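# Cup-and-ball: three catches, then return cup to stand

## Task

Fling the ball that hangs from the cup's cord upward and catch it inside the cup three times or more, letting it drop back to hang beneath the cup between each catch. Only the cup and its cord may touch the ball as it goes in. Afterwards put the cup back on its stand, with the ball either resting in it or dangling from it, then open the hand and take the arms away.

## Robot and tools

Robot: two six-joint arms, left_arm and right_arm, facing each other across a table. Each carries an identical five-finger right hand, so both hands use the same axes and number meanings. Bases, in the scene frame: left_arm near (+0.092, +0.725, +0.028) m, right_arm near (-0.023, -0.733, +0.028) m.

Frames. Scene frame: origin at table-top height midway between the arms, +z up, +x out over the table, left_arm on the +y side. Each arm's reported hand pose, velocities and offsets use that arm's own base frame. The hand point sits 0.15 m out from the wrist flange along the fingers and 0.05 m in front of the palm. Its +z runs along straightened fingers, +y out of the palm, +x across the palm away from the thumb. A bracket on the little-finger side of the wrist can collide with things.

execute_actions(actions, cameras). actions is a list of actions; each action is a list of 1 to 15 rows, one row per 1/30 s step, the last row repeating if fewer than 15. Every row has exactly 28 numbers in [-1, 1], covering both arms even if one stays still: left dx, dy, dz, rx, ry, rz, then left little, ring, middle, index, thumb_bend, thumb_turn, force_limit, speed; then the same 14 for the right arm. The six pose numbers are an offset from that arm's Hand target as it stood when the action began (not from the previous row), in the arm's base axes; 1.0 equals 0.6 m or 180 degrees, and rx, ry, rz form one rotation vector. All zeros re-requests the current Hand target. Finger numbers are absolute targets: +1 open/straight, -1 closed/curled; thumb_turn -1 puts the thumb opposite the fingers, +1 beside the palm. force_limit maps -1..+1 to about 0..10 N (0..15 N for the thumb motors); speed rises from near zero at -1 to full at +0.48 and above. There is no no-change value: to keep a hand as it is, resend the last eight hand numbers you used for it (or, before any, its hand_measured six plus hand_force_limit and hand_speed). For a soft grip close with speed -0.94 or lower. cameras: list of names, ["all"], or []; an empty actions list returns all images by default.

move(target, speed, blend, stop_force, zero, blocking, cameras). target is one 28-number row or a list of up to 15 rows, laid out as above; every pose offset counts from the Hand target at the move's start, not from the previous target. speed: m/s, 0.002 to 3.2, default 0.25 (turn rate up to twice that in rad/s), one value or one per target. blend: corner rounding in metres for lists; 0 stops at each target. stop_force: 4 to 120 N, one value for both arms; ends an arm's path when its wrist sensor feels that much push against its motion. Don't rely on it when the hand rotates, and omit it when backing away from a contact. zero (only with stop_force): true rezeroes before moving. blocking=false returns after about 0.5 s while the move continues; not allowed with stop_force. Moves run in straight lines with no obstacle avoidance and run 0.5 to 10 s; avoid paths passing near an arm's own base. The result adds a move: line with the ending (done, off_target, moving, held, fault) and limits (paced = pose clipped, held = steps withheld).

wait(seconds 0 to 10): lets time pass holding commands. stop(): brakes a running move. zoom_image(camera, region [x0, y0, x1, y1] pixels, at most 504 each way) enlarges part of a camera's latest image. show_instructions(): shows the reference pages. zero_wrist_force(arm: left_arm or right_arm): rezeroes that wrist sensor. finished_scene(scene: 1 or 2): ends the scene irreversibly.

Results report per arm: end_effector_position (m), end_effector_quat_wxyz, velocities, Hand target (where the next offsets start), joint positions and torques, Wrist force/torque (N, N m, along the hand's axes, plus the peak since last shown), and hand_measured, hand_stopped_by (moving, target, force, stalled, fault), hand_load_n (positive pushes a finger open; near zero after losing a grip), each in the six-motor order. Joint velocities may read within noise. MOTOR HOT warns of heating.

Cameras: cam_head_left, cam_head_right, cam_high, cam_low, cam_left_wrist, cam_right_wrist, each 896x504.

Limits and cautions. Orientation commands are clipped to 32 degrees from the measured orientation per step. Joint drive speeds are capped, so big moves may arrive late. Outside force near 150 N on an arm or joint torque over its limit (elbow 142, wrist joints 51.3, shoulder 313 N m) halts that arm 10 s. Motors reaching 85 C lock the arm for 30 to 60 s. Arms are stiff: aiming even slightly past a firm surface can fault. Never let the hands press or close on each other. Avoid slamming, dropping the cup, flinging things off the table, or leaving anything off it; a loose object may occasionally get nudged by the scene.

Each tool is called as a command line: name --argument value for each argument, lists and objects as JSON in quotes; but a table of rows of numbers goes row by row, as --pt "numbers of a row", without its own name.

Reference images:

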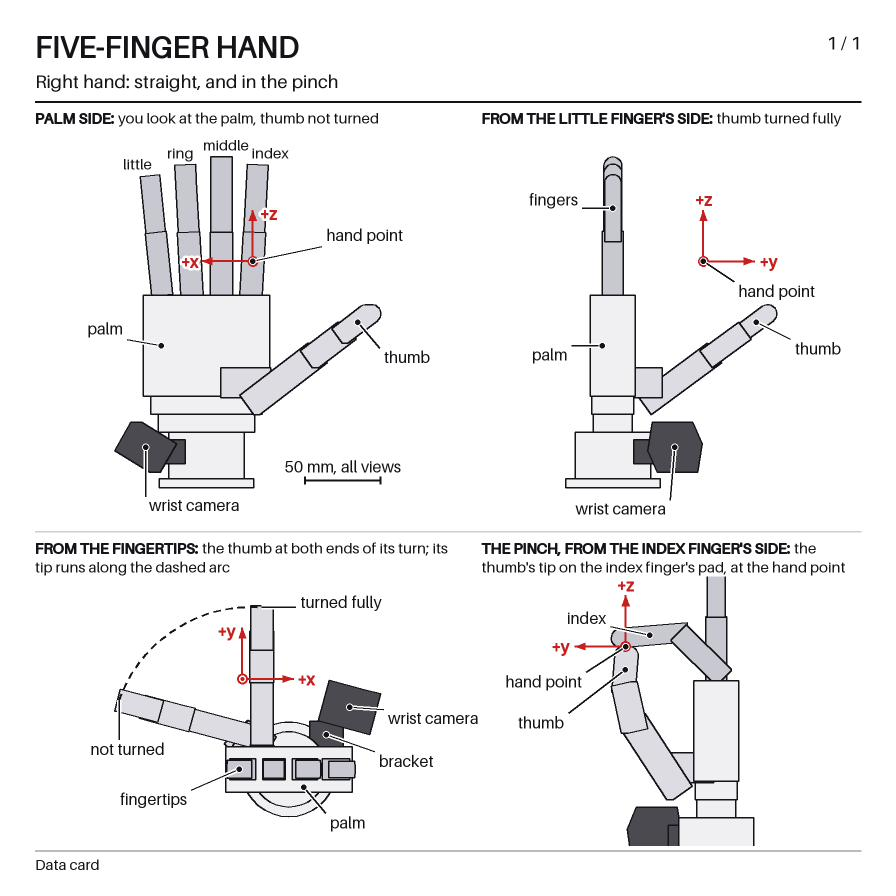

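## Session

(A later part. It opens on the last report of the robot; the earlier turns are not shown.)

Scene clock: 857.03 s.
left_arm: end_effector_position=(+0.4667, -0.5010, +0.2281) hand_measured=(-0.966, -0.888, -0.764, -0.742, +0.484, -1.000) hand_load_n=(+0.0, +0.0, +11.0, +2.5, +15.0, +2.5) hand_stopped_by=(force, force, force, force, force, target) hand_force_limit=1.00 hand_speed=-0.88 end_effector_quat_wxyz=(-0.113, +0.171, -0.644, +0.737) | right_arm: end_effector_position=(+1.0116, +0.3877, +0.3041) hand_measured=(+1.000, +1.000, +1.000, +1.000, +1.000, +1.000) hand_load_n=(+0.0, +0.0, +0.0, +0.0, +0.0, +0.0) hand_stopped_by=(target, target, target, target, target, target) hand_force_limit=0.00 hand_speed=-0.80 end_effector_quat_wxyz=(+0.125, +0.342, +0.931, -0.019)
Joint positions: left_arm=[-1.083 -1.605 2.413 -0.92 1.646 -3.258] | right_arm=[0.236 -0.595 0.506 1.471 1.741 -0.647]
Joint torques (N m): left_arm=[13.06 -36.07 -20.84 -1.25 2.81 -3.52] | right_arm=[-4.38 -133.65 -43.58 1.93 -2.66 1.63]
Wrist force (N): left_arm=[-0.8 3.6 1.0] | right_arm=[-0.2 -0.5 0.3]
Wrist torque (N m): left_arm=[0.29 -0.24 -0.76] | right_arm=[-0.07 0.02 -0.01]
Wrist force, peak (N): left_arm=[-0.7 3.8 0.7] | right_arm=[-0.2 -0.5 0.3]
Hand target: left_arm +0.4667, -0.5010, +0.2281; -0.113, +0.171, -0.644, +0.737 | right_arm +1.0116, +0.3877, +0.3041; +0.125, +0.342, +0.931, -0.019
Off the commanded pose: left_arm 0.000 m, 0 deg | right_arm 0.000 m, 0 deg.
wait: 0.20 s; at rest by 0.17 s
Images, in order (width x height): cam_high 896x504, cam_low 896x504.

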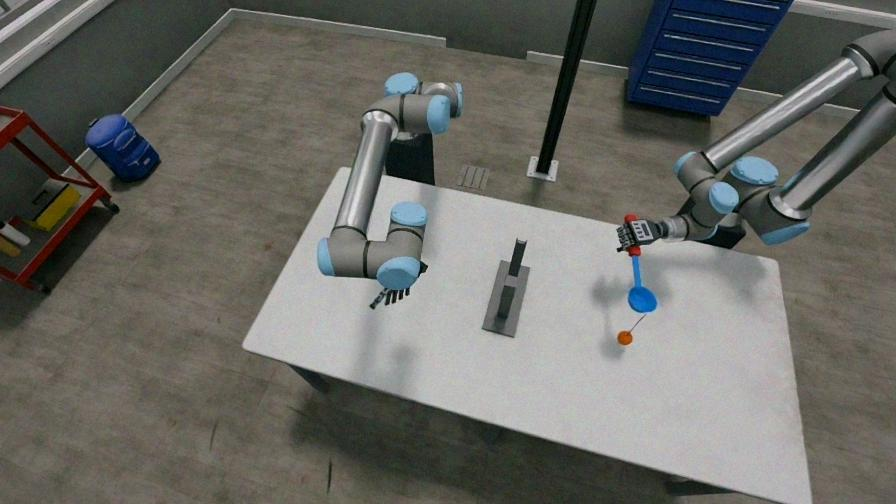

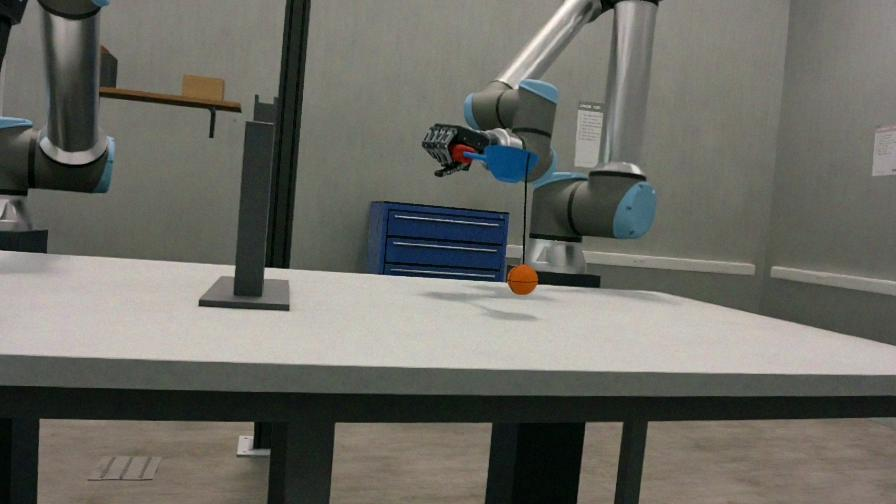

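move --target '[0,0,-0.0575,0,0,0,-0.98,-0.98,-0.98,-0.98,-0.98,-1,1,-0.88,0,0,0,0,0,0,1,1,1,1,1,1,0,-0.8]' --speed 0.015

wait --seconds 1.0 --cameras '["cam_low", "cam_high"]'

zoom_image --camera "cam_low" --region '[440, 120, 580, 320]'

zoom_image --camera "cam_high" --region '[580, 220, 720, 360]'

move --target '[0,0,0.022,0,0,0,-0.98,-0.98,-0.98,-0.98,-0.98,-1,1,-0.88,0,0,0,0,0,0,1,1,1,1,1,1,0,-0.8]' --speed 0.002 --cameras '["cam_low"]'

zoom_image --camera "cam_low" --region '[440, 120, 580, 320]'

wait --seconds 0.2 --cameras '["cam_low", "cam_high"]'

zoom_image --camera "cam_low" --region '[440, 120, 580, 320]'

zoom_image --camera "cam_high" --region '[580, 220, 720, 360]'

wait --seconds 0.2 --cameras '["cam_low", "cam_high"]'

zoom_image --camera "cam_low" --region '[440, 120, 580, 320]'

zoom_image --camera "cam_high" --region '[580, 220, 720, 360]'

Scene clock: 931.63 s.
left_arm: end_effector_position=(+0.4667, -0.5010, +0.1936) hand_measured=(-0.966, -0.888, -0.764, -0.742, +0.484, -1.000) hand_load_n=(+0.0, +0.0, +11.0, +2.0, +15.5, +2.0) hand_stopped_by=(force, force, force, force, force, target) hand_force_limit=1.00 hand_speed=-0.88 end_effector_quat_wxyz=(-0.113, +0.171, -0.644, +0.737) | right_arm: end_effector_position=(+1.0116, +0.3877, +0.3041) hand_measured=(+1.000, +1.000, +1.000, +1.000, +1.000, +1.000) hand_load_n=(+0.0, +0.0, +0.0, +0.0, +0.0, +0.0) hand_stopped_by=(target, target, target, target, target, target) hand_force_limit=0.00 hand_speed=-0.80 end_effector_quat_wxyz=(+0.125, +0.342, +0.931, -0.019)
Joint positions: left_arm=[-1.083 -1.54 2.44 -1.012 1.646 -3.258] | right_arm=[0.236 -0.595 0.506 1.471 1.741 -0.647]
Joint torques (N m): left_arm=[-4.31 -18.82 -17.12 -6.22 1.4 -1.68] | right_arm=[-3.26 -133.98 -43.22 1.9 -2.71 1.66]
Wrist force (N): left_arm=[-0.6 3.3 0.4] | right_arm=[0.0 -0.2 0.6]
Wrist torque (N m): left_arm=[0.38 -0.16 -0.69] | right_arm=[-0.05 -0.03 0.01]
Wrist force, peak (N): left_arm=[-0.6 4.1 0.9] | right_arm=[-0.1 -0.1 0.8]
Hand target: left_arm +0.4667, -0.5010, +0.1936; -0.113, +0.171, -0.644, +0.737 | right_arm +1.0116, +0.3877, +0.3041; +0.125, +0.342, +0.931, -0.019
Off the commanded pose: left_arm 0.000 m, 0 deg | right_arm 0.000 m, 0 deg.
move: done

Scene clock: 932.63 s.
left_arm: end_effector_position=(+0.4667, -0.5010, +0.1936) hand_measured=(-0.966, -0.888, -0.764, -0.742, +0.484, -1.000) hand_load_n=(+0.0, +0.0, +10.5, +2.5, +15.5, +2.5) hand_stopped_by=(force, force, force, force, force, target) hand_force_limit=1.00 hand_speed=-0.88 end_effector_quat_wxyz=(-0.113, +0.171, -0.644, +0.737) | right_arm: end_effector_position=(+1.0116, +0.3877, +0.3041) hand_measured=(+1.000, +1.000, +1.000, +1.000, +1.000, +1.000) hand_load_n=(+0.0, +0.0, +0.5, +0.0, +0.0, +0.0) hand_stopped_by=(target, target, target, target, target, target) hand_force_limit=0.00 hand_speed=-0.80 end_effector_quat_wxyz=(+0.125, +0.342, +0.931, -0.019)
Joint positions: left_arm=[-1.083 -1.54 2.44 -1.012 1.646 -3.258] | right_arm=[0.236 -0.595 0.506 1.471 1.741 -0.647]
Joint torques (N m): left_arm=[-2.53 -18.77 -16.65 -5.51 1.83 -1.79] | right_arm=[-2.6 -133.05 -43.77 1.74 -2.59 1.52]
Wrist force (N): left_arm=[-0.3 3.3 0.4] | right_arm=[0.0 0.0 0.5]
Wrist torque (N m): left_arm=[0.38 -0.21 -0.66] | right_arm=[-0.01 -0.02 0.02]
Wrist force, peak (N): left_arm=[-0.9 3.5 0.4] | right_arm=[-0.5 -0.2 0.5]
Hand target: left_arm +0.4667, -0.5010, +0.1936; -0.113, +0.171, -0.644, +0.737 | right_arm +1.0116, +0.3877, +0.3041; +0.125, +0.342, +0.931, -0.019
Off the commanded pose: left_arm 0.000 m, 0 deg | right_arm 0.000 m, 0 deg.
wait: 1.00 s; at rest by 0.17 s
Images, in order (width x height): cam_high 896x504, cam_low 896x504.

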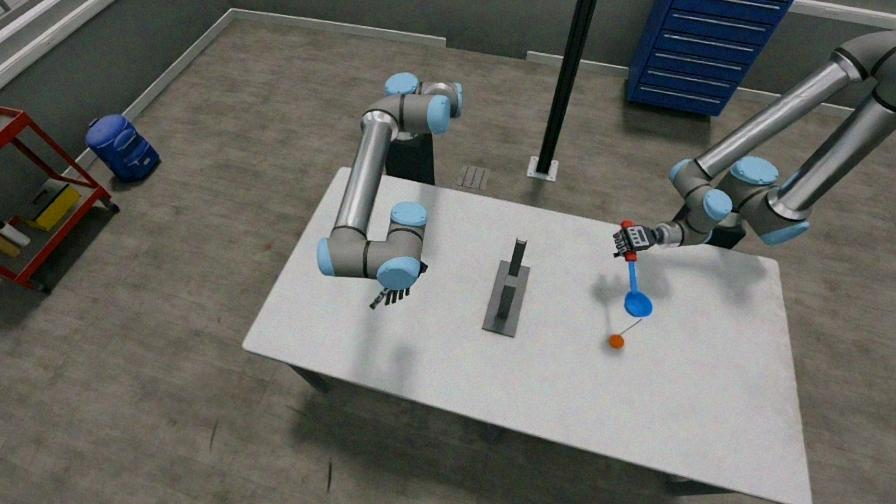

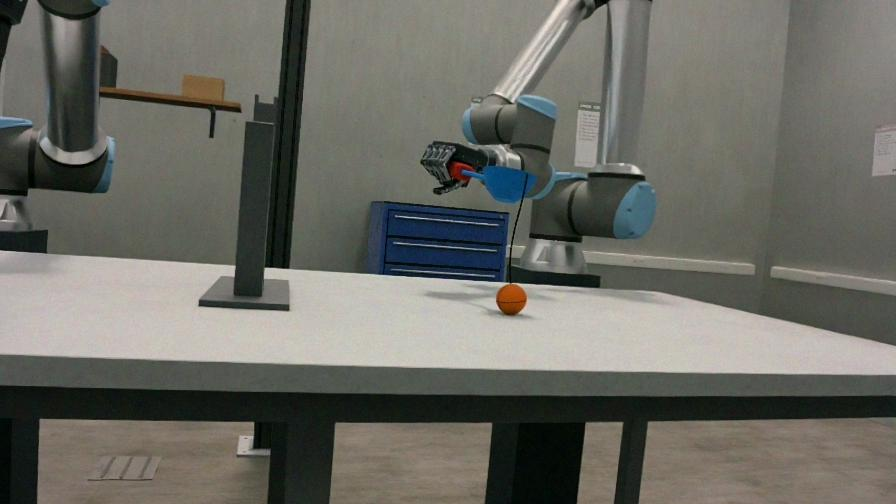

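Scaled by 2.520.

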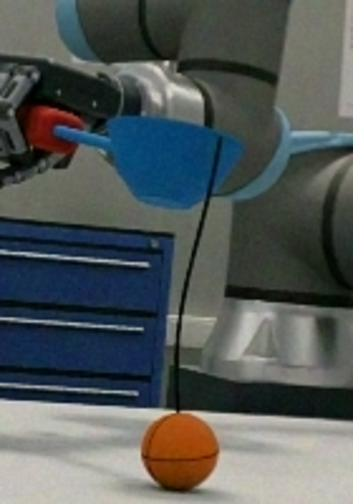

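Scaled by 3.600.

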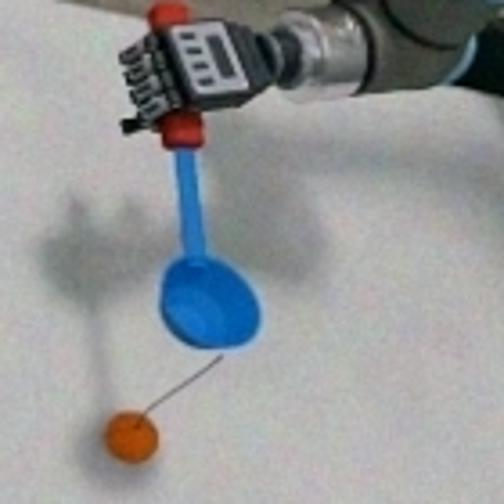

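Scene clock: 939.47 s.
left_arm: end_effector_position=(+0.4667, -0.5010, +0.2068) hand_measured=(-0.966, -0.888, -0.764, -0.742, +0.484, -1.000) hand_load_n=(+0.0, +0.5, +11.0, +2.5, +15.5, +2.5) hand_stopped_by=(force, force, force, force, force, target) hand_force_limit=1.00 hand_speed=-0.88 end_effector_quat_wxyz=(-0.113, +0.171, -0.644, +0.737) | right_arm: end_effector_position=(+1.0116, +0.3877, +0.3041) hand_measured=(+1.000, +1.000, +1.000, +1.000, +1.000, +1.000) hand_load_n=(+0.0, +0.0, +0.0, +0.0, +0.0, +0.0) hand_stopped_by=(target, target, target, target, target, target) hand_force_limit=0.00 hand_speed=-0.80 end_effector_quat_wxyz=(+0.125, +0.342, +0.931, -0.019)
Joint positions: left_arm=[-1.083 -1.566 2.43 -0.977 1.646 -3.258] | right_arm=[0.236 -0.595 0.506 1.471 1.741 -0.647]
Joint torques (N m): left_arm=[-0.37 -35.68 -43.02 -1.39 2.85 -2.32] | right_arm=[-3.29 -132.8 -43.5 1.93 -2.81 1.52]
Wrist force (N): left_arm=[-0.7 3.6 0.0] | right_arm=[0.0 0.1 0.4]
Wrist torque (N m): left_arm=[0.39 -0.16 -0.78] | right_arm=[0.01 -0.02 0.02]
Wrist force, peak (N): left_arm=[-0.6 4.0 0.1] | right_arm=[-0.3 -0.2 0.5]
Hand target: left_arm +0.4667, -0.5010, +0.2068; -0.113, +0.171, -0.644, +0.737 | right_arm +1.0116, +0.3877, +0.3041; +0.125, +0.342, +0.931, -0.019
Off the commanded pose: left_arm 0.000 m, 0 deg | right_arm 0.000 m, 0 deg.
move: done
Images, in order (width x height): cam_low 896x504.

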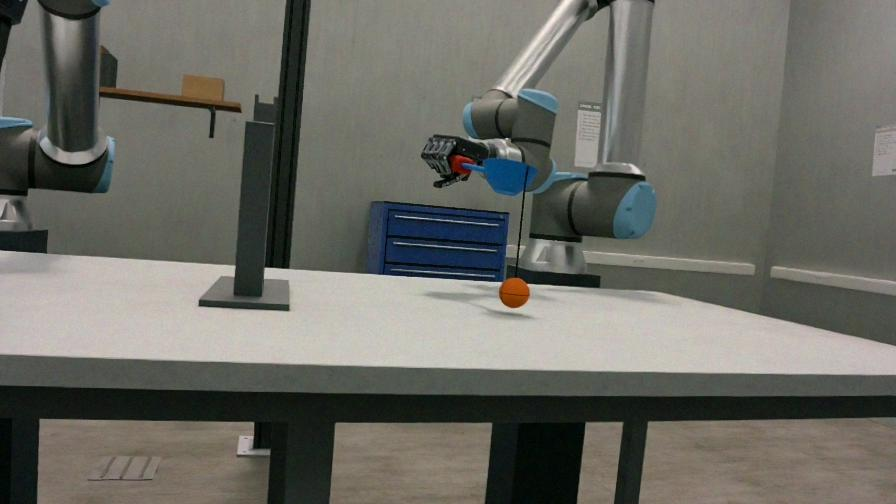

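Scaled by 2.520.

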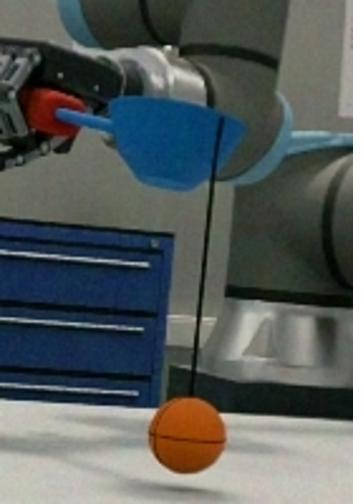

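Scene clock: 939.67 s.
left_arm: end_effector_position=(+0.4667, -0.5010, +0.2068) hand_measured=(-0.966, -0.888, -0.764, -0.742, +0.484, -1.000) hand_load_n=(+0.0, +0.5, +11.0, +2.5, +15.5, +2.5) hand_stopped_by=(force, force, force, force, force, target) hand_force_limit=1.00 hand_speed=-0.88 end_effector_quat_wxyz=(-0.113, +0.171, -0.644, +0.737) | right_arm: end_effector_position=(+1.0116, +0.3877, +0.3041) hand_measured=(+1.000, +1.000, +1.000, +1.000, +1.000, +1.000) hand_load_n=(+0.0, -0.5, +0.0, +0.0, +0.0, +0.0) hand_stopped_by=(target, target, target, target, target, target) hand_force_limit=0.00 hand_speed=-0.80 end_effector_quat_wxyz=(+0.125, +0.342, +0.931, -0.019)
Joint positions: left_arm=[-1.083 -1.566 2.43 -0.977 1.646 -3.258] | right_arm=[0.236 -0.595 0.506 1.471 1.741 -0.647]
Joint torques (N m): left_arm=[1.36 -37.8 -43.24 -1.22 2.92 -2.01] | right_arm=[-3.2 -132.9 -43.7 1.98 -2.74 1.47]
Wrist force (N): left_arm=[-0.8 3.7 0.3] | right_arm=[-0.1 0.2 0.2]
Wrist torque (N m): left_arm=[0.38 -0.16 -0.79] | right_arm=[0.03 0.00 0.02]
Wrist force, peak (N): left_arm=[-0.8 3.7 0.3] | right_arm=[-0.4 -0.1 0.4]
Hand target: left_arm +0.4667, -0.5010, +0.2068; -0.113, +0.171, -0.644, +0.737 | right_arm +1.0116, +0.3877, +0.3041; +0.125, +0.342, +0.931, -0.019
Off the commanded pose: left_arm 0.000 m, 0 deg | right_arm 0.000 m, 0 deg.
wait: 0.20 s; at rest by 0.17 s
Images, in order (width x height): cam_high 896x504, cam_low 896x504.

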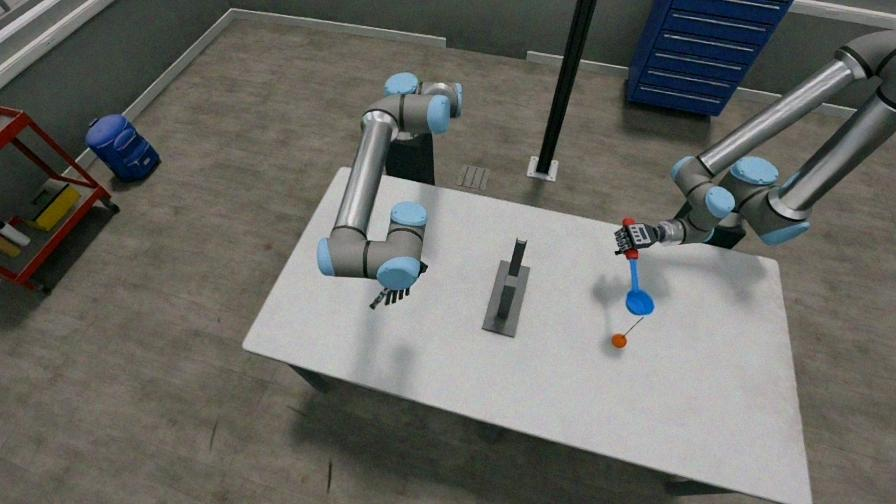

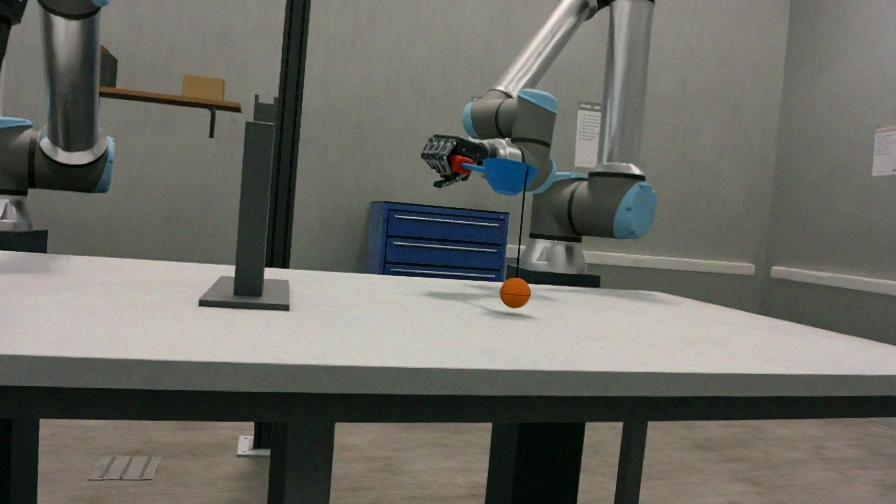

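Scaled by 2.520.

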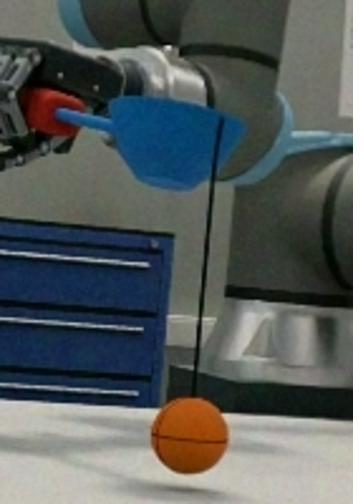

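Scaled by 3.600.

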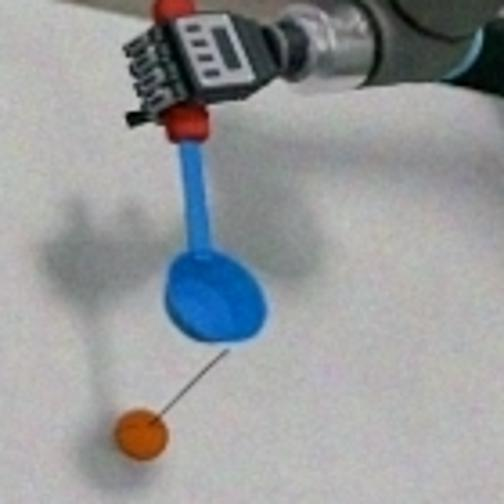

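Scene clock: 939.87 s.
left_arm: end_effector_position=(+0.4667, -0.5010, +0.2068) hand_measured=(-0.966, -0.888, -0.764, -0.742, +0.484, -1.000) hand_load_n=(+0.0, +0.0, +11.0, +3.0, +15.5, +2.5) hand_stopped_by=(force, force, force, force, force, target) hand_force_limit=1.00 hand_speed=-0.88 end_effector_quat_wxyz=(-0.113, +0.171, -0.644, +0.737) | right_arm: end_effector_position=(+1.0116, +0.3877, +0.3041) hand_measured=(+1.000, +1.000, +1.000, +1.000, +1.000, +1.000) hand_load_n=(+0.0, +0.0, +0.0, +0.0, +0.0, +0.0) hand_stopped_by=(target, target, target, target, target, target) hand_force_limit=0.00 hand_speed=-0.80 end_effector_quat_wxyz=(+0.125, +0.342, +0.931, -0.019)
Joint positions: left_arm=[-1.083 -1.566 2.43 -0.977 1.646 -3.258] | right_arm=[0.236 -0.595 0.506 1.471 1.741 -0.647]
Joint torques (N m): left_arm=[0.54 -35.78 -42.71 -1.04 3.01 -1.93] | right_arm=[-2.61 -132.29 -43.66 2.08 -2.7 1.58]
Wrist force (N): left_arm=[-0.7 3.8 0.2] | right_arm=[-0.3 -0.1 0.3]
Wrist torque (N m): left_arm=[0.39 -0.18 -0.77] | right_arm=[-0.02 0.03 0.00]
Wrist force, peak (N): left_arm=[-1.0 3.7 0.3] | right_arm=[0.0 0.0 0.6]
Hand target: left_arm +0.4667, -0.5010, +0.2068; -0.113, +0.171, -0.644, +0.737 | right_arm +1.0116, +0.3877, +0.3041; +0.125, +0.342, +0.931, -0.019
Off the commanded pose: left_arm 0.000 m, 0 deg | right_arm 0.000 m, 0 deg.
wait: 0.20 s; at rest by 0.17 s
Images, in order (width x height): cam_high 896x504, cam_low 896x504.

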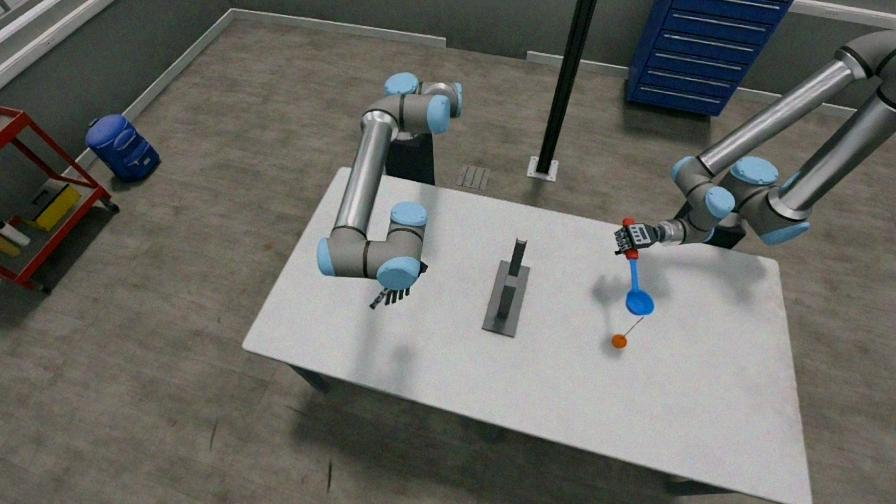

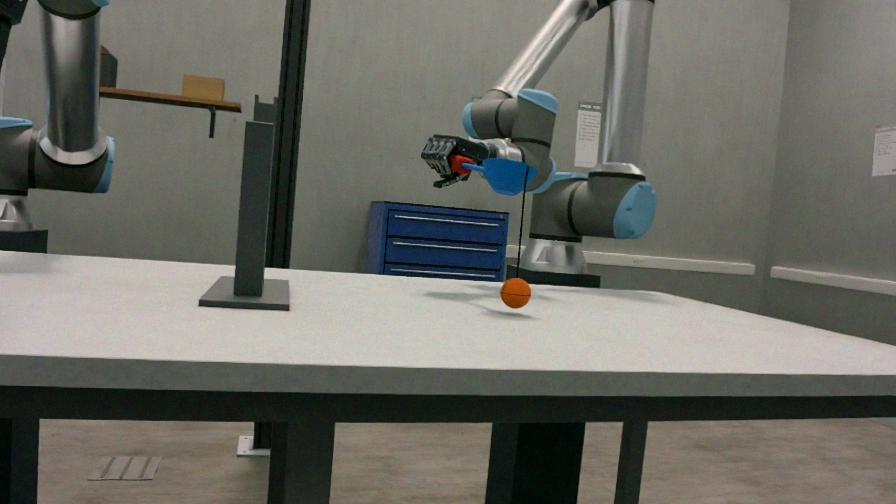

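Scaled by 2.520.

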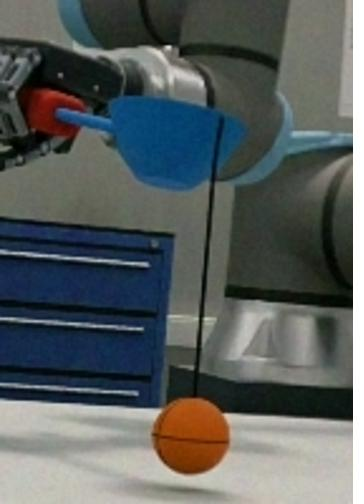

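Scaled by 3.600.

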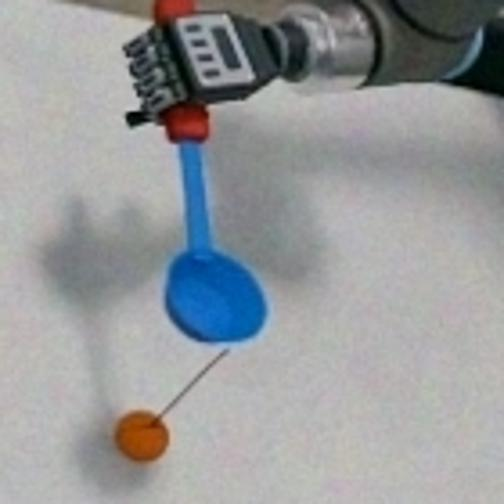

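move --target '[0,0,0.572,0,0,0,-0.98,-0.98,-0.98,-0.98,-0.98,-1,1,-0.88,0,0,0,0,0,0,1,1,1,1,1,1,0,-0.8]' --speed 0.1

execute_actions --actions '[[[0,0,0,0,0,0,-0.98,-0.98,-0.98,-0.98,-0.98,-1,1,-0.88,0,0,0,0,0,0,1,1,1,1,1,1,0,-0.8],[0,0,0,0,0,0,-0.98,-0.98,-0.98,-0.98,-0.98,-1,1,-0.88,0,0,0,0,0,0,1,1,1,1,1,1,0,-0.8],[0,0,0,0,0,0,-0.98,-0.98,-0.98,-0.98,-0.98,-1,1,-0.88,0,0,0,0,0,0,1,1,1,1,1,1,0,-0.8],[0,0,0,0,0,0,-0.98,-0.98,-0.98,-0.98,-0.98,-1,1,-0.88,0,0,0,0,0,0,1,1,1,1,1,1,0,-0.8],[0,0,0,0,0,0,-0.98,-0.98,-0.98,-0.98,-0.98,-1,1,-0.88,0,0,0,0,0,0,1,1,1,1,1,1,0,-0.8],[0,0,0,0,0,0,-0.98,-0.98,-0.98,-0.98,-0.98,-1,1,-0.88,0,0,0,0,0,0,1,1,1,1,1,1,0,-0.8],[0,0.03784,0,0,0,0,-0.98,-0.98,-0.98,-0.98,-0.98,-1,1,-0.88,0,0,0,0,0,0,1,1,1,1,1,1,0,-0.8],[0,0.08628,0,0,0,0,-0.98,-0.98,-0.98,-0.98,-0.98,-1,1,-0.88,0,0,0,0,0,0,1,1,1,1,1,1,0,-0.8],[0,0.11633,0,0,0,0,-0.98,-0.98,-0.98,-0.98,-0.98,-1,1,-0.88,0,0,0,0,0,0,1,1,1,1,1,1,0,-0.8],[0,0.13976,0,0,0,0,-0.98,-0.98,-0.98,-0.98,-0.98,-1,1,-0.88,0,0,0,0,0,0,1,1,1,1,1,1,0,-0.8],[0,0.16319,0,0,0,0,-0.98,-0.98,-0.98,-0.98,-0.98,-1,1,-0.88,0,0,0,0,0,0,1,1,1,1,1,1,0,-0.8],[0,0.18662,0,0,0,0,-0.98,-0.98,-0.98,-0.98,-0.98,-1,1,-0.88,0,0,0,0,0,0,1,1,1,1,1,1,0,-0.8],[0,0.21005,0,0,0,0,-0.98,-0.98,-0.98,-0.98,-0.98,-1,1,-0.88,0,0,0,0,0,0,1,1,1,1,1,1,0,-0.8],[0,0.23348,0,0,0,0,-0.98,-0.98,-0.98,-0.98,-0.98,-1,1,-0.88,0,0,0,0,0,0,1,1,1,1,1,1,0,-0.8],[0,0.25691,0,0,0,0,-0.98,-0.98,-0.98,-0.98,-0.98,-1,1,-0.88,0,0,0,0,0,0,1,1,1,1,1,1,0,-0.8]],[[0,0.02343,0,0,0,0,-0.98,-0.98,-0.98,-0.98,-0.98,-1,1,-0.88,0,0,0,0,0,0,1,1,1,1,1,1,0,-0.8],[0,0.04686,0,0,0,0,-0.98,-0.98,-0.98,-0.98,-0.98,-1,1,-0.88,0,0,0,0,0,0,1,1,1,1,1,1,0,-0.8],[0,0.06181,0,0,0,0,-0.98,-0.98,-0.98,-0.98,-0.98,-1,1,-0.88,0,0,0,0,0,0,1,1,1,1,1,1,0,-0.8],[0,0.04474,0,0,0,0,-0.98,-0.98,-0.98,-0.98,-0.98,-1,1,-0.88,0,0,0,0,0,0,1,1,1,1,1,1,0,-0.8],[0,0.01708,0,0,0,0,-0.98,-0.98,-0.98,-0.98,-0.98,-1,1,-0.88,0,0,0,0,0,0,1,1,1,1,1,1,0,-0.8],[0,-0.02119,0,0,0,0,-0.98,-0.98,-0.98,-0.98,-0.98,-1,1,-0.88,0,0,0,0,0,0,1,1,1,1,1,1,0,-0.8],[0,-0.07006,0,0,0,0,-0.98,-0.98,-0.98,-0.98,-0.98,-1,1,-0.88,0,0,0,0,0,0,1,1,1,1,1,1,0,-0.8],[0,-0.09888,0,0,0,0,-0.98,-0.98,-0.98,-0.98,-0.98,-1,1,-0.88,0,0,0,0,0,0,1,1,1,1,1,1,0,-0.8],[0,-0.12231,0,0,0,0,-0.98,-0.98,-0.98,-0.98,-0.98,-1,1,-0.88,0,0,0,0,0,0,1,1,1,1,1,1,0,-0.8],[0,-0.14574,0,0,0,0,-0.98,-0.98,-0.98,-0.98,-0.98,-1,1,-0.88,0,0,0,0,0,0,1,1,1,1,1,1,0,-0.8],[0,-0.16917,0,0,0,0,-0.98,-0.98,-0.98,-0.98,-0.98,-1,1,-0.88,0,0,0,0,0,0,1,1,1,1,1,1,0,-0.8],[0,-0.1926,0,0,0,0,-0.98,-0.98,-0.98,-0.98,-0.98,-1,1,-0.88,0,0,0,0,0,0,1,1,1,1,1,1,0,-0.8],[0,-0.21603,0,0,0,0,-0.98,-0.98,-0.98,-0.98,-0.98,-1,1,-0.88,0,0,0,0,0,0,1,1,1,1,1,1,0,-0.8],[0,-0.23946,0,0,0,0,-0.98,-0.98,-0.98,-0.98,-0.98,-1,1,-0.88,0,0,0,0,0,0,1,1,1,1,1,1,0,-0.8],[0,-0.26289,0,0,0,0,-0.98,-0.98,-0.98,-0.98,-0.98,-1,1,-0.88,0,0,0,0,0,0,1,1,1,1,1,1,0,-0.8]],[[0,-0.02343,0,0,0,0,-0.98,-0.98,-0.98,-0.98,-0.98,-1,1,-0.88,0,0,0,0,0,0,1,1,1,1,1,1,0,-0.8],[0,-0.01263,0,0,0,0,-0.98,-0.98,-0.98,-0.98,-0.98,-1,1,-0.88,0,0,0,0,0,0,1,1,1,1,1,1,0,-0.8],[0,0.01149,0,0,0,0,-0.98,-0.98,-0.98,-0.98,-0.98,-1,1,-0.88,0,0,0,0,0,0,1,1,1,1,1,1,0,-0.8],[0,0.0462,0,0,0,0,-0.98,-0.98,-0.98,-0.98,-0.98,-1,1,-0.88,0,0,0,0,0,0,1,1,1,1,1,1,0,-0.8],[0,0.09152,0,0,0,0,-0.98,-0.98,-0.98,-0.98,-0.98,-1,1,-0.88,0,0,0,0,0,0,1,1,1,1,1,1,0,-0.8],[0,0.13004,0,0,0,0,-0.98,-0.98,-0.98,-0.98,-0.98,-1,1,-0.88,0,0,0,0,0,0,1,1,1,1,1,1,0,-0.8],[0,0.15347,0,0,0,0,-0.98,-0.98,-0.98,-0.98,-0.98,-1,1,-0.88,0,0,0,0,0,0,1,1,1,1,1,1,0,-0.8],[0,0.1769,0,0,0,0,-0.98,-0.98,-0.98,-0.98,-0.98,-1,1,-0.88,0,0,0,0,0,0,1,1,1,1,1,1,0,-0.8],[0,0.20033,0,0,0,0,-0.98,-0.98,-0.98,-0.98,-0.98,-1,1,-0.88,0,0,0,0,0,0,1,1,1,1,1,1,0,-0.8],[0,0.22376,0,0,0,0,-0.98,-0.98,-0.98,-0.98,-0.98,-1,1,-0.88,0,0,0,0,0,0,1,1,1,1,1,1,0,-0.8],[0,0.24719,0,0,0,0,-0.98,-0.98,-0.98,-0.98,-0.98,-1,1,-0.88,0,0,0,0,0,0,1,1,1,1,1,1,0,-0.8],[0,0.27062,0,0,0,0,-0.98,-0.98,-0.98,-0.98,-0.98,-1,1,-0.88,0,0,0,0,0,0,1,1,1,1,1,1,0,-0.8],[0,0.29405,0,0,0,0,-0.98,-0.98,-0.98,-0.98,-0.98,-1,1,-0.88,0,0,0,0,0,0,1,1,1,1,1,1,0,-0.8],[0,0.31748,0,0,0,0,-0.98,-0.98,-0.98,-0.98,-0.98,-1,1,-0.88,0,0,0,0,0,0,1,1,1,1,1,1,0,-0.8],[0,0.34091,0,0,0,0,-0.98,-0.98,-0.98,-0.98,-0.98,-1,1,-0.88,0,0,0,0,0,0,1,1,1,1,1,1,0,-0.8]],[[0,0.01756,0,0,0,0,-0.98,-0.98,-0.98,-0.98,-0.98,-1,1,-0.88,0,0,0,0,0,0,1,1,1,1,1,1,0,-0.8],[0,0.00129,0,0,0,0,-0.98,-0.98,-0.98,-0.98,-0.98,-1,1,-0.88,0,0,0,0,0,0,1,1,1,1,1,1,0,-0.8],[0,-0.02558,0,0,0,0,-0.98,-0.98,-0.98,-0.98,-0.98,-1,1,-0.88,0,0,0,0,0,0,1,1,1,1,1,1,0,-0.8],[0,-0.06305,0,0,0,0,-0.98,-0.98,-0.98,-0.98,-0.98,-1,1,-0.88,0,0,0,0,0,0,1,1,1,1,1,1,0,-0.8],[0,-0.11113,0,0,0,0,-0.98,-0.98,-0.98,-0.98,-0.98,-1,1,-0.88,0,0,0,0,0,0,1,1,1,1,1,1,0,-0.8],[0,-0.14222,0,0,0,0,-0.98,-0.98,-0.98,-0.98,-0.98,-1,1,-0.88,0,0,0,0,0,0,1,1,1,1,1,1,0,-0.8],[0,-0.16565,0,0,0,0,-0.98,-0.98,-0.98,-0.98,-0.98,-1,1,-0.88,0,0,0,0,0,0,1,1,1,1,1,1,0,-0.8],[0.0134,-0.18908,0,0,0,0,-0.98,-0.98,-0.98,-0.98,-0.98,-1,1,-0.88,0,0,0,0,0,0,1,1,1,1,1,1,0,-0.8],[0.036,-0.21251,0,0,0,0,-0.98,-0.98,-0.98,-0.98,-0.98,-1,1,-0.88,0,0,0,0,0,0,1,1,1,1,1,1,0,-0.8],[0.06,-0.20466,0,0,0,0,-0.98,-0.98,-0.98,-0.98,-0.98,-1,1,-0.88,0,0,0,0,0,0,1,1,1,1,1,1,0,-0.8],[0.067,-0.18129,0,0,0,0,-0.98,-0.98,-0.98,-0.98,-0.98,-1,1,-0.88,0,0,0,0,0,0,1,1,1,1,1,1,0,-0.8],[0.056,-0.17011,0,0,0,0,-0.98,-0.98,-0.98,-0.98,-0.98,-1,1,-0.88,0,0,0,0,0,0,1,1,1,1,1,1,0,-0.8],[0.056,-0.17011,0,0,0,0,-0.98,-0.98,-0.98,-0.98,-0.98,-1,1,-0.88,0,0,0,0,0,0,1,1,1,1,1,1,0,-0.8],[0.056,-0.17011,0,0,0,0,-0.98,-0.98,-0.98,-0.98,-0.98,-1,1,-0.88,0,0,0,0,0,0,1,1,1,1,1,1,0,-0.8],[0.056,-0.17011,0,0,0,0,-0.98,-0.98,-0.98,-0.98,-0.98,-1,1,-0.88,0,0,0,0,0,0,1,1,1,1,1,1,0,-0.8]]]' --cameras '["cam_low", "cam_high"]'

zoom_image --camera "cam_high" --region '[640, 150, 840, 350]'

wait --seconds 0.1 --cameras '["cam_low", "cam_high"]'

zoom_image --camera "cam_high" --region '[640, 150, 840, 350]'

Scene clock: 1001.97 s.
left_arm: end_effector_position=(+0.4667, -0.5010, +0.5499) hand_measured=(-0.966, -0.888, -0.764, -0.742, +0.484, -1.000) hand_load_n=(+0.0, +0.5, +11.0, +3.0, +15.5, +2.5) hand_stopped_by=(force, force, force, force, force, target) hand_force_limit=1.00 hand_speed=-0.88 end_effector_quat_wxyz=(-0.113, +0.171, -0.644, +0.737) | right_arm: end_effector_position=(+1.0116, +0.3877, +0.3041) hand_measured=(+1.000, +1.000, +1.000, +1.000, +1.000, +1.000) hand_load_n=(+0.0, +0.0, +0.0, +0.0, -0.5, +0.0) hand_stopped_by=(target, target, target, target, target, target) hand_force_limit=0.00 hand_speed=-0.80 end_effector_quat_wxyz=(+0.125, +0.342, +0.931, -0.019)
Joint positions: left_arm=[-1.083 -1.893 1.999 -0.218 1.646 -3.258] | right_arm=[0.236 -0.595 0.506 1.471 1.741 -0.647]
Joint torques (N m): left_arm=[-18.37 -26.47 -55.87 -1.23 -1.9 1.98] | right_arm=[-4.37 -132.46 -44.04 1.86 -2.89 1.56]
Wrist force (N): left_arm=[-0.4 3.3 0.7] | right_arm=[-0.3 0.1 0.3]
Wrist torque (N m): left_arm=[0.31 -0.28 -0.76] | right_arm=[0.03 0.03 0.00]
Wrist force, peak (N): left_arm=[-1.0 4.5 0.3] | right_arm=[0.1 -0.3 0.8]
Hand target: left_arm +0.4667, -0.5010, +0.5500; -0.113, +0.171, -0.644, +0.737 | right_arm +1.0116, +0.3877, +0.3041; +0.125, +0.342, +0.931, -0.019
Off the commanded pose: left_arm 0.000 m, 0 deg | right_arm 0.000 m, 0 deg.
move: done

Scene clock: 1004.33 s.
left_arm: end_effector_position=(+0.5001, -0.4020, +0.5499) hand_measured=(-0.966, -0.888, -0.764, -0.742, +0.484, -1.000) hand_load_n=(+2.0, +4.5, +11.0, +0.5, +15.5, +3.0) hand_stopped_by=(force, force, force, force, force, target) hand_force_limit=1.00 hand_speed=-0.88 end_effector_quat_wxyz=(-0.113, +0.171, -0.644, +0.737) | right_arm: end_effector_position=(+1.0116, +0.3877, +0.3041) hand_measured=(+1.000, +1.000, +1.000, +1.000, +1.000, +1.000) hand_load_n=(+0.0, +0.0, +0.0, +0.0, +0.0, +0.0) hand_stopped_by=(target, target, target, target, target, target) hand_force_limit=0.00 hand_speed=-0.80 end_effector_quat_wxyz=(+0.125, +0.342, +0.931, -0.019)
Joint positions: left_arm=[-0.861 -1.938 2.027 -0.206 1.867 -3.283] | right_arm=[0.236 -0.595 0.506 1.471 1.741 -0.647]
Joint torques (N m): left_arm=[8.91 -4.07 -58.67 -5.34 2.6 -3.17] | right_arm=[-3.34 -132.82 -43.81 2.07 -2.69 1.7]
Wrist force (N): left_arm=[-0.4 4.3 1.1] | right_arm=[0.0 -0.1 0.2]
Wrist torque (N m): left_arm=[0.24 -0.38 -0.91] | right_arm=[-0.01 -0.01 0.02]
Wrist force, peak (N): left_arm=[3.0 4.7 9.3] | right_arm=[-0.6 0.0 0.5]
Hand target: left_arm +0.5003, -0.4021, +0.5500; -0.113, +0.171, -0.644, +0.737 | right_arm +1.0116, +0.3877, +0.3041; +0.125, +0.342, +0.931, -0.019
Off the commanded pose: left_arm 0.000 m, 0 deg | right_arm 0.000 m, 0 deg.
Images, in order (width x height): cam_high 896x504, cam_low 896x504.

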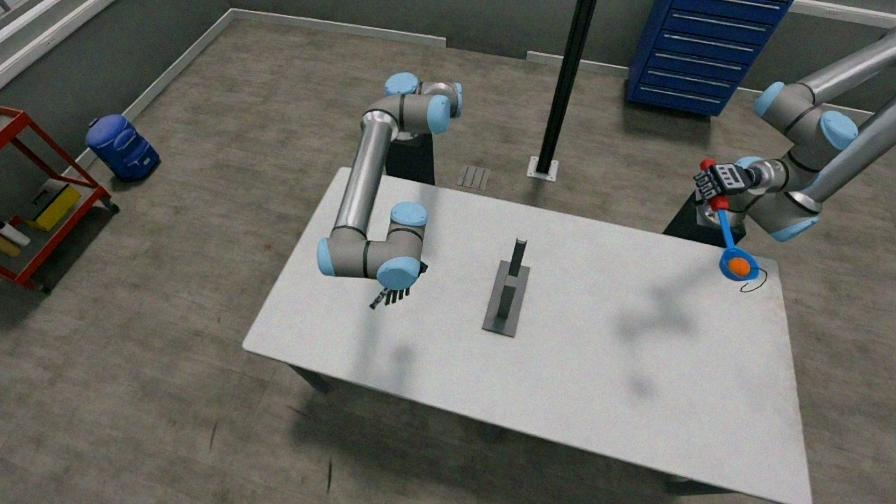

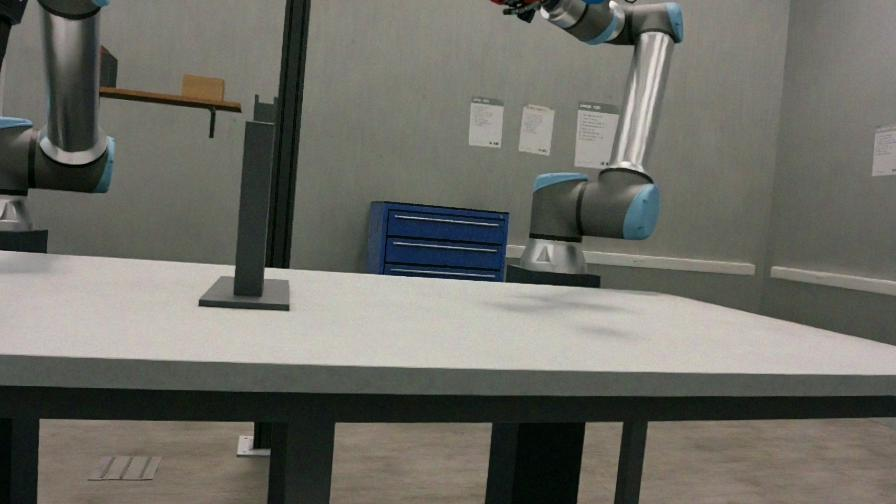

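Scaled by 2.520.

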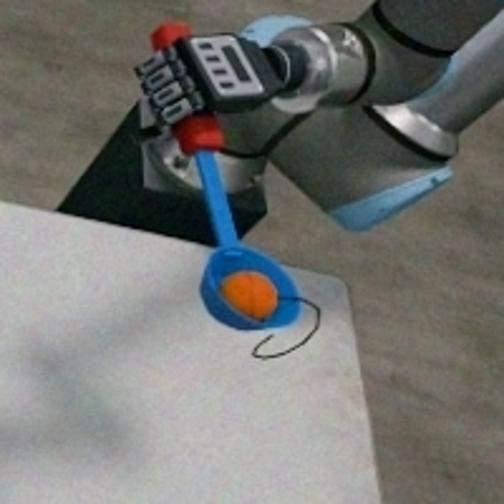

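Scene clock: 1004.43 s.
left_arm: end_effector_position=(+0.5002, -0.4020, +0.5499) hand_measured=(-0.966, -0.888, -0.764, -0.742, +0.484, -1.000) hand_load_n=(+2.0, +5.0, +10.5, +1.0, +16.0, +2.5) hand_stopped_by=(force, force, force, force, force, target) hand_force_limit=1.00 hand_speed=-0.88 end_effector_quat_wxyz=(-0.113, +0.171, -0.644, +0.737) | right_arm: end_effector_position=(+1.0116, +0.3877, +0.3041) hand_measured=(+1.000, +1.000, +1.000, +1.000, +1.000, +1.000) hand_load_n=(+0.0, +0.0, +0.0, +0.0, +0.0, +0.0) hand_stopped_by=(target, target, target, target, target, target) hand_force_limit=0.00 hand_speed=-0.80 end_effector_quat_wxyz=(+0.125, +0.342, +0.931, -0.019)
Joint positions: left_arm=[-0.861 -1.938 2.027 -0.206 1.867 -3.283] | right_arm=[0.236 -0.595 0.506 1.471 1.741 -0.647]
Joint torques (N m): left_arm=[11.95 -1.07 -57.97 -5.47 2.76 -3.07] | right_arm=[-3.74 -134.01 -44.16 1.92 -2.84 1.42]
Wrist force (N): left_arm=[-0.4 3.6 1.3] | right_arm=[-0.2 -0.1 0.2]
Wrist torque (N m): left_arm=[0.27 -0.31 -0.74] | right_arm=[-0.01 0.02 0.01]
Wrist force, peak (N): left_arm=[0.0 3.8 1.5] | right_arm=[0.0 -0.1 0.4]
Hand target: left_arm +0.5003, -0.4021, +0.5500; -0.113, +0.171, -0.644, +0.737 | right_arm +1.0116, +0.3877, +0.3041; +0.125, +0.342, +0.931, -0.019
Off the commanded pose: left_arm 0.000 m, 0 deg | right_arm 0.000 m, 0 deg.
wait: 0.10 s; no rest
Images, in order (width x height): cam_high 896x504, cam_low 896x504.

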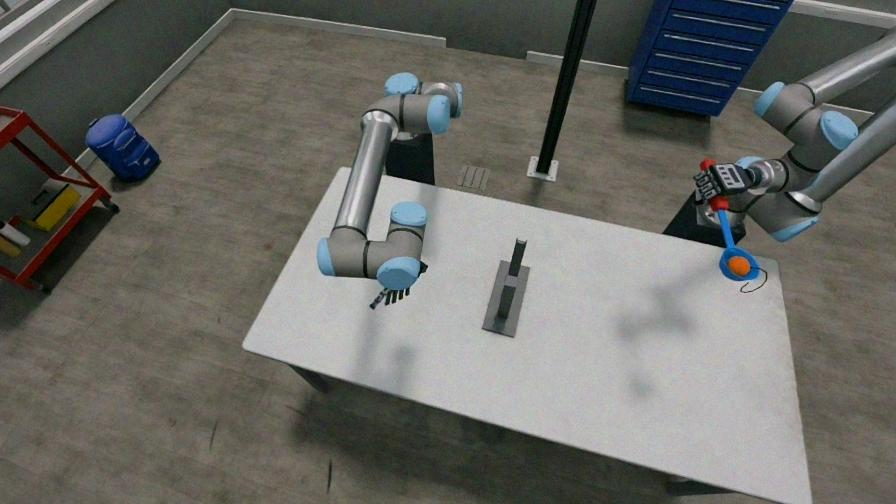

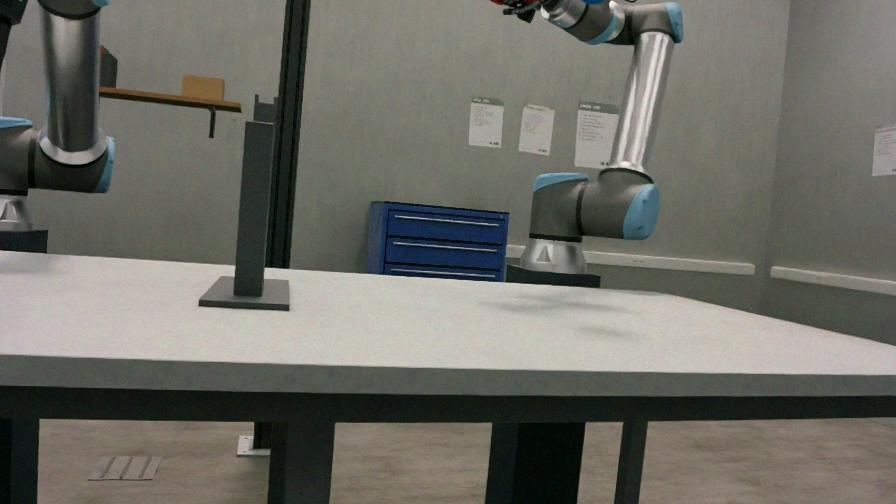

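Scaled by 2.520.

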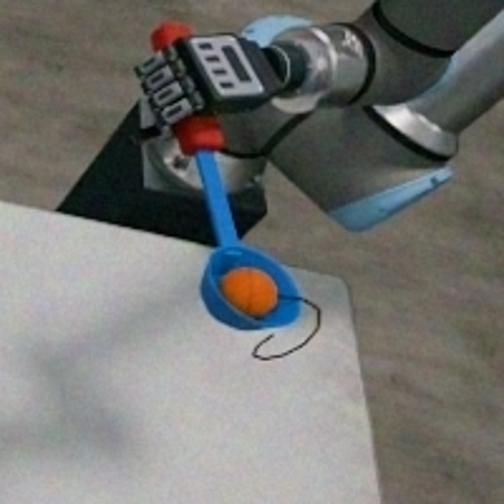

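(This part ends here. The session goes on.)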